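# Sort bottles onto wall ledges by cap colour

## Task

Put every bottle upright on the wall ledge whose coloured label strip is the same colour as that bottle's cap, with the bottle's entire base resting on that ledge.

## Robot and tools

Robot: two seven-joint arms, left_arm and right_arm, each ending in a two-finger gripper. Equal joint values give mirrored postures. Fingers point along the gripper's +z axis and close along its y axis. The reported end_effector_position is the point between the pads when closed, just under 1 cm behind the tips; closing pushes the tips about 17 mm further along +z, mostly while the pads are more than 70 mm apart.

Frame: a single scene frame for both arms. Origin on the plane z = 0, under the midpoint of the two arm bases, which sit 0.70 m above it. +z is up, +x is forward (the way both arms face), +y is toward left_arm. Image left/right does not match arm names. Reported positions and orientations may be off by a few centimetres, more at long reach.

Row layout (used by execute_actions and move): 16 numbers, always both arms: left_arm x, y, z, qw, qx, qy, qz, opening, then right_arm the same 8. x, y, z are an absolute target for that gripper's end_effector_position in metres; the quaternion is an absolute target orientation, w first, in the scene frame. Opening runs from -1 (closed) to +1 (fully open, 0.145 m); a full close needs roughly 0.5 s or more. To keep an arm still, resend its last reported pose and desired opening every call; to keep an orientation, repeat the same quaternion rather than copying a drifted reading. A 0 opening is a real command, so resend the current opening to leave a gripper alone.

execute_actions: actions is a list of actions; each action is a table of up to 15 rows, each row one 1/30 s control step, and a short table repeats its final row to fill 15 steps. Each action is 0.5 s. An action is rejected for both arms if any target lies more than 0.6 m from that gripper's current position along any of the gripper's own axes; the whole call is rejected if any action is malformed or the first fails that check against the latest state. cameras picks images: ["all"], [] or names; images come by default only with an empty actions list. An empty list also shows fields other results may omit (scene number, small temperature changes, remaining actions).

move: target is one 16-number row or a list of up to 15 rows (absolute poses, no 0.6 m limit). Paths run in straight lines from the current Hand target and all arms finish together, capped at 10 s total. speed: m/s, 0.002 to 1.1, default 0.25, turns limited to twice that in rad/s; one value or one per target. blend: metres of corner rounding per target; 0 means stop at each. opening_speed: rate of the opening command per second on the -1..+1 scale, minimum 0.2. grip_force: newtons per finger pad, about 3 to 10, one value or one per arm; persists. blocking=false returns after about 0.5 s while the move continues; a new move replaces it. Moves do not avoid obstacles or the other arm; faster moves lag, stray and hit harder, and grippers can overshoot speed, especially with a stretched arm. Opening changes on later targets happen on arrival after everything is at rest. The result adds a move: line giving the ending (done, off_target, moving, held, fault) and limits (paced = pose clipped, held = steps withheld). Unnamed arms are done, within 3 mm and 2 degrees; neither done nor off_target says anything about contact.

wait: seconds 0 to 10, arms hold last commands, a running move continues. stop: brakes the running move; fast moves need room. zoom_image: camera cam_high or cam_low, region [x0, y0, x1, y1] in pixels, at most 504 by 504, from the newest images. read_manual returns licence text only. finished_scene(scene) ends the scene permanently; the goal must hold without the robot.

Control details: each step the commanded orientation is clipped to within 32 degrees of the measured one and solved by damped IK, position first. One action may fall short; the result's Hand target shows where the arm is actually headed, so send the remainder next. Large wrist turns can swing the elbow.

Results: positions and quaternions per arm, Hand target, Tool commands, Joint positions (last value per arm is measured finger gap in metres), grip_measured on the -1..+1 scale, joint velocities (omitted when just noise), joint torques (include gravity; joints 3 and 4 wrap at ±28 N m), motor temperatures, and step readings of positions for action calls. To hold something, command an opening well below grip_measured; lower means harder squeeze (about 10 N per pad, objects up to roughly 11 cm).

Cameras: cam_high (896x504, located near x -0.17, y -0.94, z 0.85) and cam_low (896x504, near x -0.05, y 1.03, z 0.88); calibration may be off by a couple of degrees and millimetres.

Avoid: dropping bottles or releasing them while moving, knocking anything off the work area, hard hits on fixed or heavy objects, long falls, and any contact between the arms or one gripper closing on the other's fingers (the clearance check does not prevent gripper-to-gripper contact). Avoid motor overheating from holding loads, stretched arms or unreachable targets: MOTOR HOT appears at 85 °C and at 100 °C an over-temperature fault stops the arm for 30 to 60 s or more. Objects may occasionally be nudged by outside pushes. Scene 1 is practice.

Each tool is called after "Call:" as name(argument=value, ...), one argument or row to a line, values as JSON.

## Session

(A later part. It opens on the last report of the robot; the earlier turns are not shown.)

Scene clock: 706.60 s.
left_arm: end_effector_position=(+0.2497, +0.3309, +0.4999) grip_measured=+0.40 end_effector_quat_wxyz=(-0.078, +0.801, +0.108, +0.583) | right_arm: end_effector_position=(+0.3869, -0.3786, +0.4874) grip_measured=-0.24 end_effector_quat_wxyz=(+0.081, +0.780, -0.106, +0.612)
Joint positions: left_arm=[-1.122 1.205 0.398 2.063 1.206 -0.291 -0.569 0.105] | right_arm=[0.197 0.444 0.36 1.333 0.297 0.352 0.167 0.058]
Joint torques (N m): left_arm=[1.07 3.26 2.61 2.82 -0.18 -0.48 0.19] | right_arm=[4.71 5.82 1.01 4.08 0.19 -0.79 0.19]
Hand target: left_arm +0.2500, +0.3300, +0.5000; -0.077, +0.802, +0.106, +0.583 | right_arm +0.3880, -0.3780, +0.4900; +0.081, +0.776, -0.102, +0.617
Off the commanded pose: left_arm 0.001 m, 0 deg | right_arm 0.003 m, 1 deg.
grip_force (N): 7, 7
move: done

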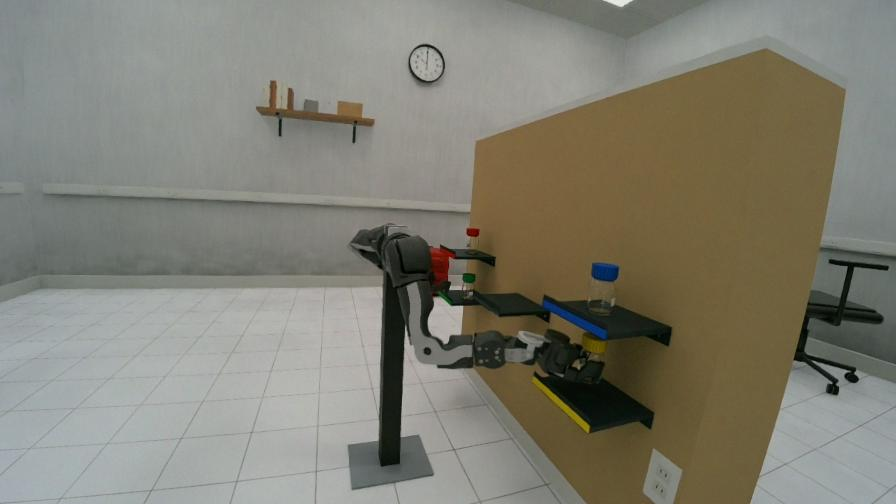

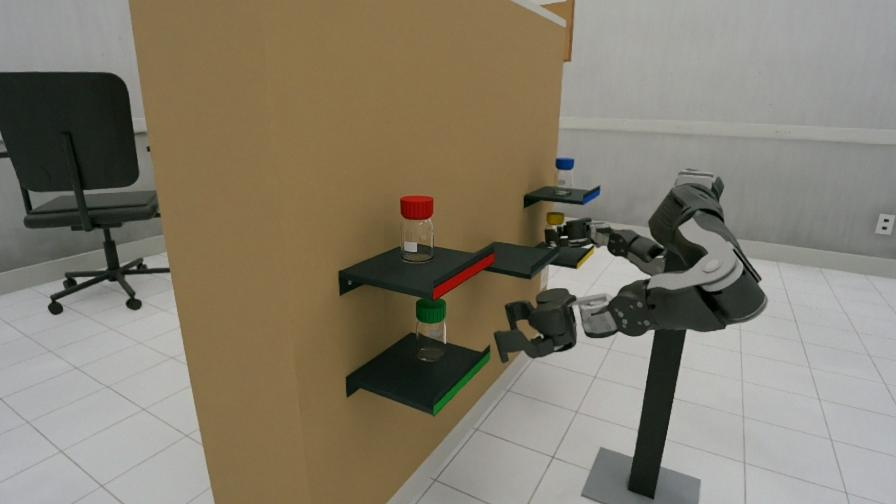

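Call:
move(
  target=[
    [0.25,0.33,0.5,-0.0767,0.8021,0.1056,0.5828,0.4,0.386,-0.377,0.475,0.0812,0.7763,-0.1022,0.6167,-0.9],
    [0.25,0.33,0.5,-0.0767,0.8021,0.1056,0.5828,0.4,0.386,-0.377,0.461,0.0812,0.7763,-0.1022,0.6167,-0.9],
  ],
  speed=[0.08,0.03],
  cameras=["all"],
)

Call:
zoom_image(
  camera="cam_high",
  region=[530, 310, 660, 420],
)

Scene clock: 716.97 s.
left_arm: end_effector_position=(+0.2497, +0.3309, +0.4999) grip_measured=+0.40 end_effector_quat_wxyz=(-0.078, +0.801, +0.108, +0.583) | right_arm: end_effector_position=(+0.3853, -0.3792, +0.4626) grip_measured=-0.24 end_effector_quat_wxyz=(+0.084, +0.776, -0.104, +0.617)
Joint positions: left_arm=[-1.122 1.205 0.398 2.063 1.206 -0.291 -0.569 0.105] | right_arm=[0.185 0.427 0.345 1.234 0.286 0.221 0.177 0.058]
Joint torques (N m): left_arm=[1.07 3.26 2.62 2.82 -0.18 -0.48 0.19] | right_arm=[4.55 4.65 0.34 3.56 0.25 -0.56 0.17]
Hand target: left_arm +0.2500, +0.3300, +0.5000; -0.077, +0.802, +0.106, +0.583 | right_arm +0.3860, -0.3769, +0.4610; +0.081, +0.776, -0.102, +0.617
Off the commanded pose: left_arm 0.001 m, 0 deg | right_arm 0.003 m, 0 deg.
grip_force (N): 7, 7
move: done

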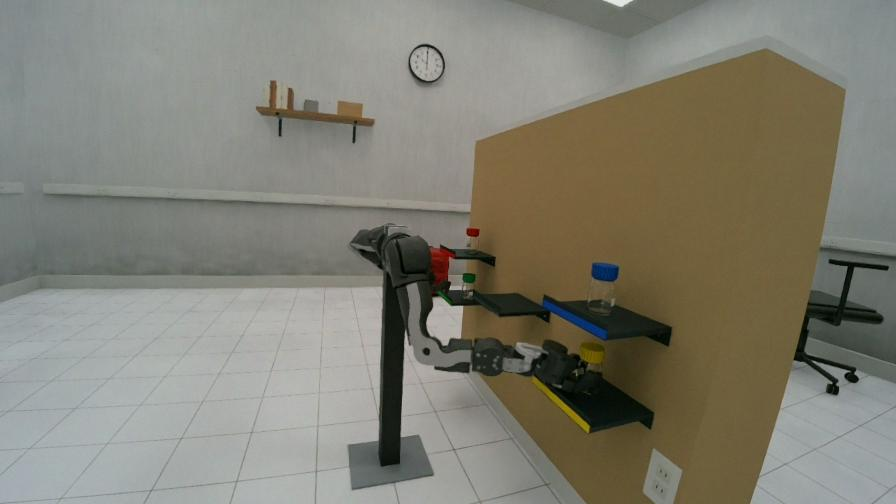

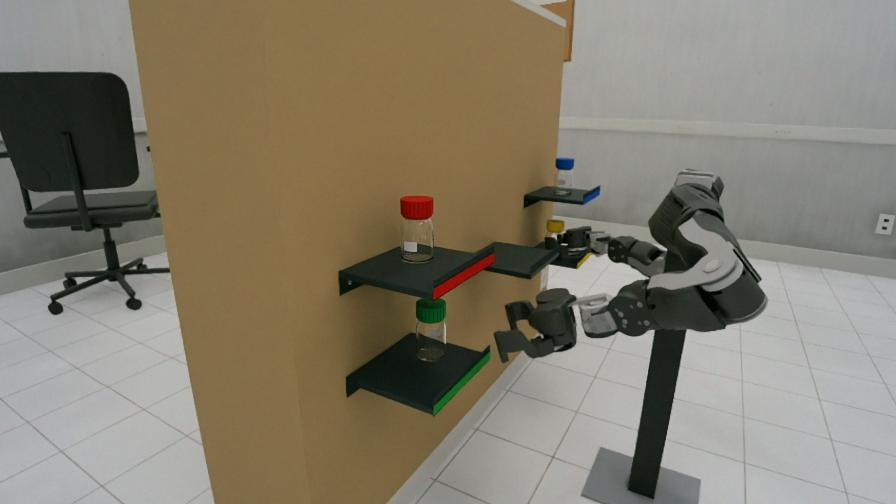

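Scaled by 3.877 from the camera's 896x504 image, which has a finer 1280x720 frame.

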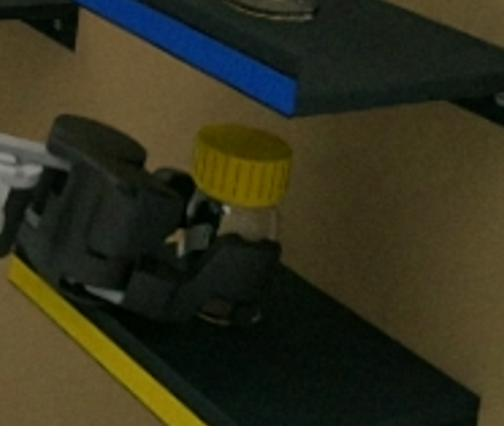

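Call:
move(
  target=[0.25,0.33,0.5,-0.0767,0.8021,0.1056,0.5828,0.4,0.386,-0.377,0.456,0.0812,0.7763,-0.1022,0.6167,-0.9],
  speed=0.03,
)

Scene clock: 724.60 s.
left_arm: end_effector_position=(+0.2497, +0.3309, +0.4999) grip_measured=+0.40 end_effector_quat_wxyz=(-0.078, +0.801, +0.108, +0.583) | right_arm: end_effector_position=(+0.3864, -0.3796, +0.4620) grip_measured=-0.24 end_effector_quat_wxyz=(+0.086, +0.770, -0.102, +0.623)
Joint positions: left_arm=[-1.122 1.205 0.398 2.063 1.206 -0.291 -0.569 0.105] | right_arm=[0.189 0.427 0.339 1.216 0.286 0.187 0.177 0.058]
Joint torques (N m): left_arm=[1.07 3.26 2.61 2.84 -0.18 -0.48 0.19] | right_arm=[3.97 4.21 0.17 2.78 0.28 -0.21 0.16]
Hand target: left_arm +0.2500, +0.3300, +0.5000; -0.077, +0.802, +0.106, +0.583 | right_arm +0.3860, -0.3769, +0.4560; +0.081, +0.776, -0.102, +0.617
Off the commanded pose: left_arm 0.001 m, 0 deg | right_arm 0.007 m, 1 deg.
grip_force (N): 7, 7
move: off_target (right_arm)

Contact. Release.

Call:
move(
  target=[
    [0.25,0.33,0.5,-0.0767,0.8021,0.1056,0.5828,0.4,0.386,-0.378,0.461,0.0812,0.7763,-0.1022,0.6167,-0.9],
    [0.25,0.33,0.5,-0.0767,0.8021,0.1056,0.5828,0.4,0.386,-0.378,0.461,0.0812,0.7763,-0.1022,0.6167,0.5],
    [0.25,0.33,0.5,-0.0767,0.8021,0.1056,0.5828,0.4,0.31,-0.358,0.475,0.0812,0.7763,-0.1022,0.6167,0.5],
    [0.25,0.33,0.5,-0.0767,0.8021,0.1056,0.5828,0.4,0.24,-0.33,0.49,0.0812,0.7763,-0.1022,0.6167,0.5],
  ],
  speed=0.1,
  opening_speed=0.8,
  cameras=["all"],
)

Call:
zoom_image(
  camera="cam_high",
  region=[430, 210, 680, 440],
)

Scene clock: 742.50 s.
left_arm: end_effector_position=(+0.2497, +0.3309, +0.4999) grip_measured=+0.40 end_effector_quat_wxyz=(-0.078, +0.801, +0.108, +0.583) | right_arm: end_effector_position=(+0.2397, -0.3299, +0.4886) grip_measured=+0.50 end_effector_quat_wxyz=(+0.082, +0.778, -0.104, +0.614)
Joint positions: left_arm=[-1.122 1.205 0.398 2.063 1.206 -0.291 -0.569 0.105] | right_arm=[-0.529 0.202 0.606 2.01 0.405 0.304 0.178 0.112]
Joint torques (N m): left_arm=[1.07 3.26 2.62 2.84 -0.18 -0.48 0.19] | right_arm=[0.33 3.42 2.1 4.12 0.28 -0.54 0.14]
Hand target: left_arm +0.2500, +0.3300, +0.5000; -0.077, +0.802, +0.106, +0.583 | right_arm +0.2400, -0.3299, +0.4899; +0.081, +0.776, -0.102, +0.617
Off the commanded pose: left_arm 0.001 m, 0 deg | right_arm 0.001 m, 0 deg.
grip_force (N): 7, 7
move: done

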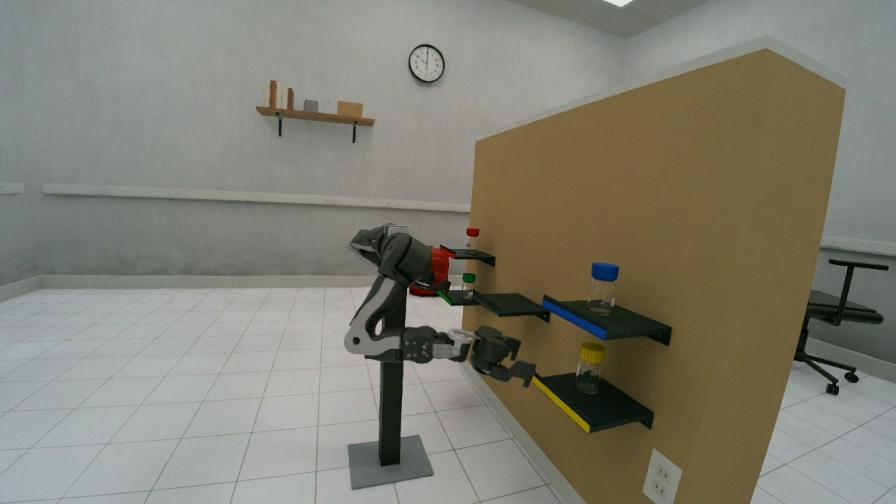

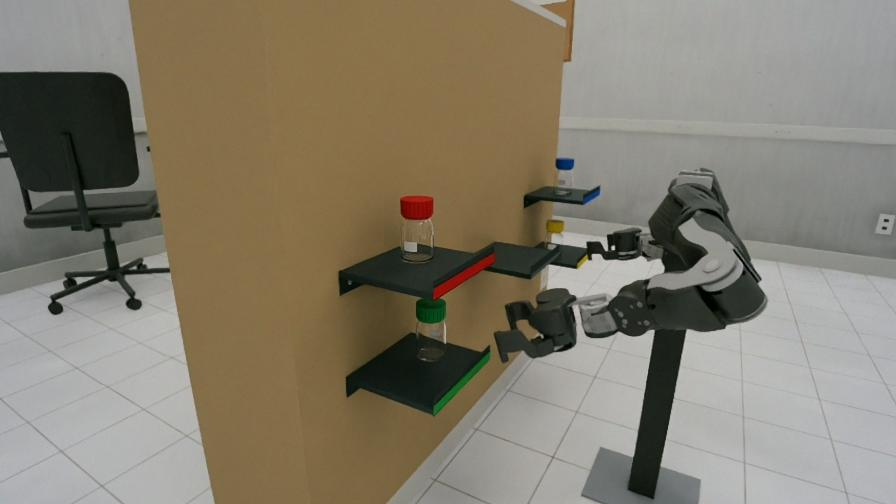

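Scaled by 2.016 from the camera's 896x504 image, which has a finer 1280x720 frame.

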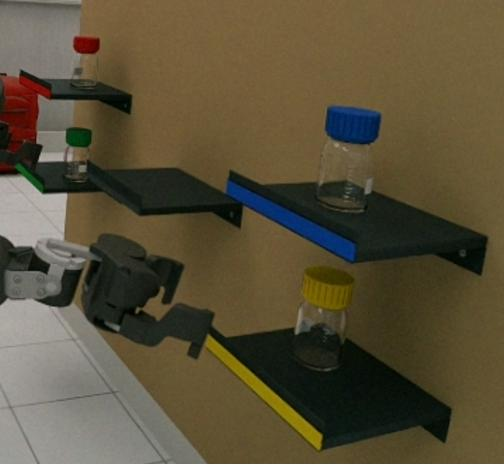

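All placed.

Call:
finished_scene(
  scene=2,
)

The scene is finished: the task was done.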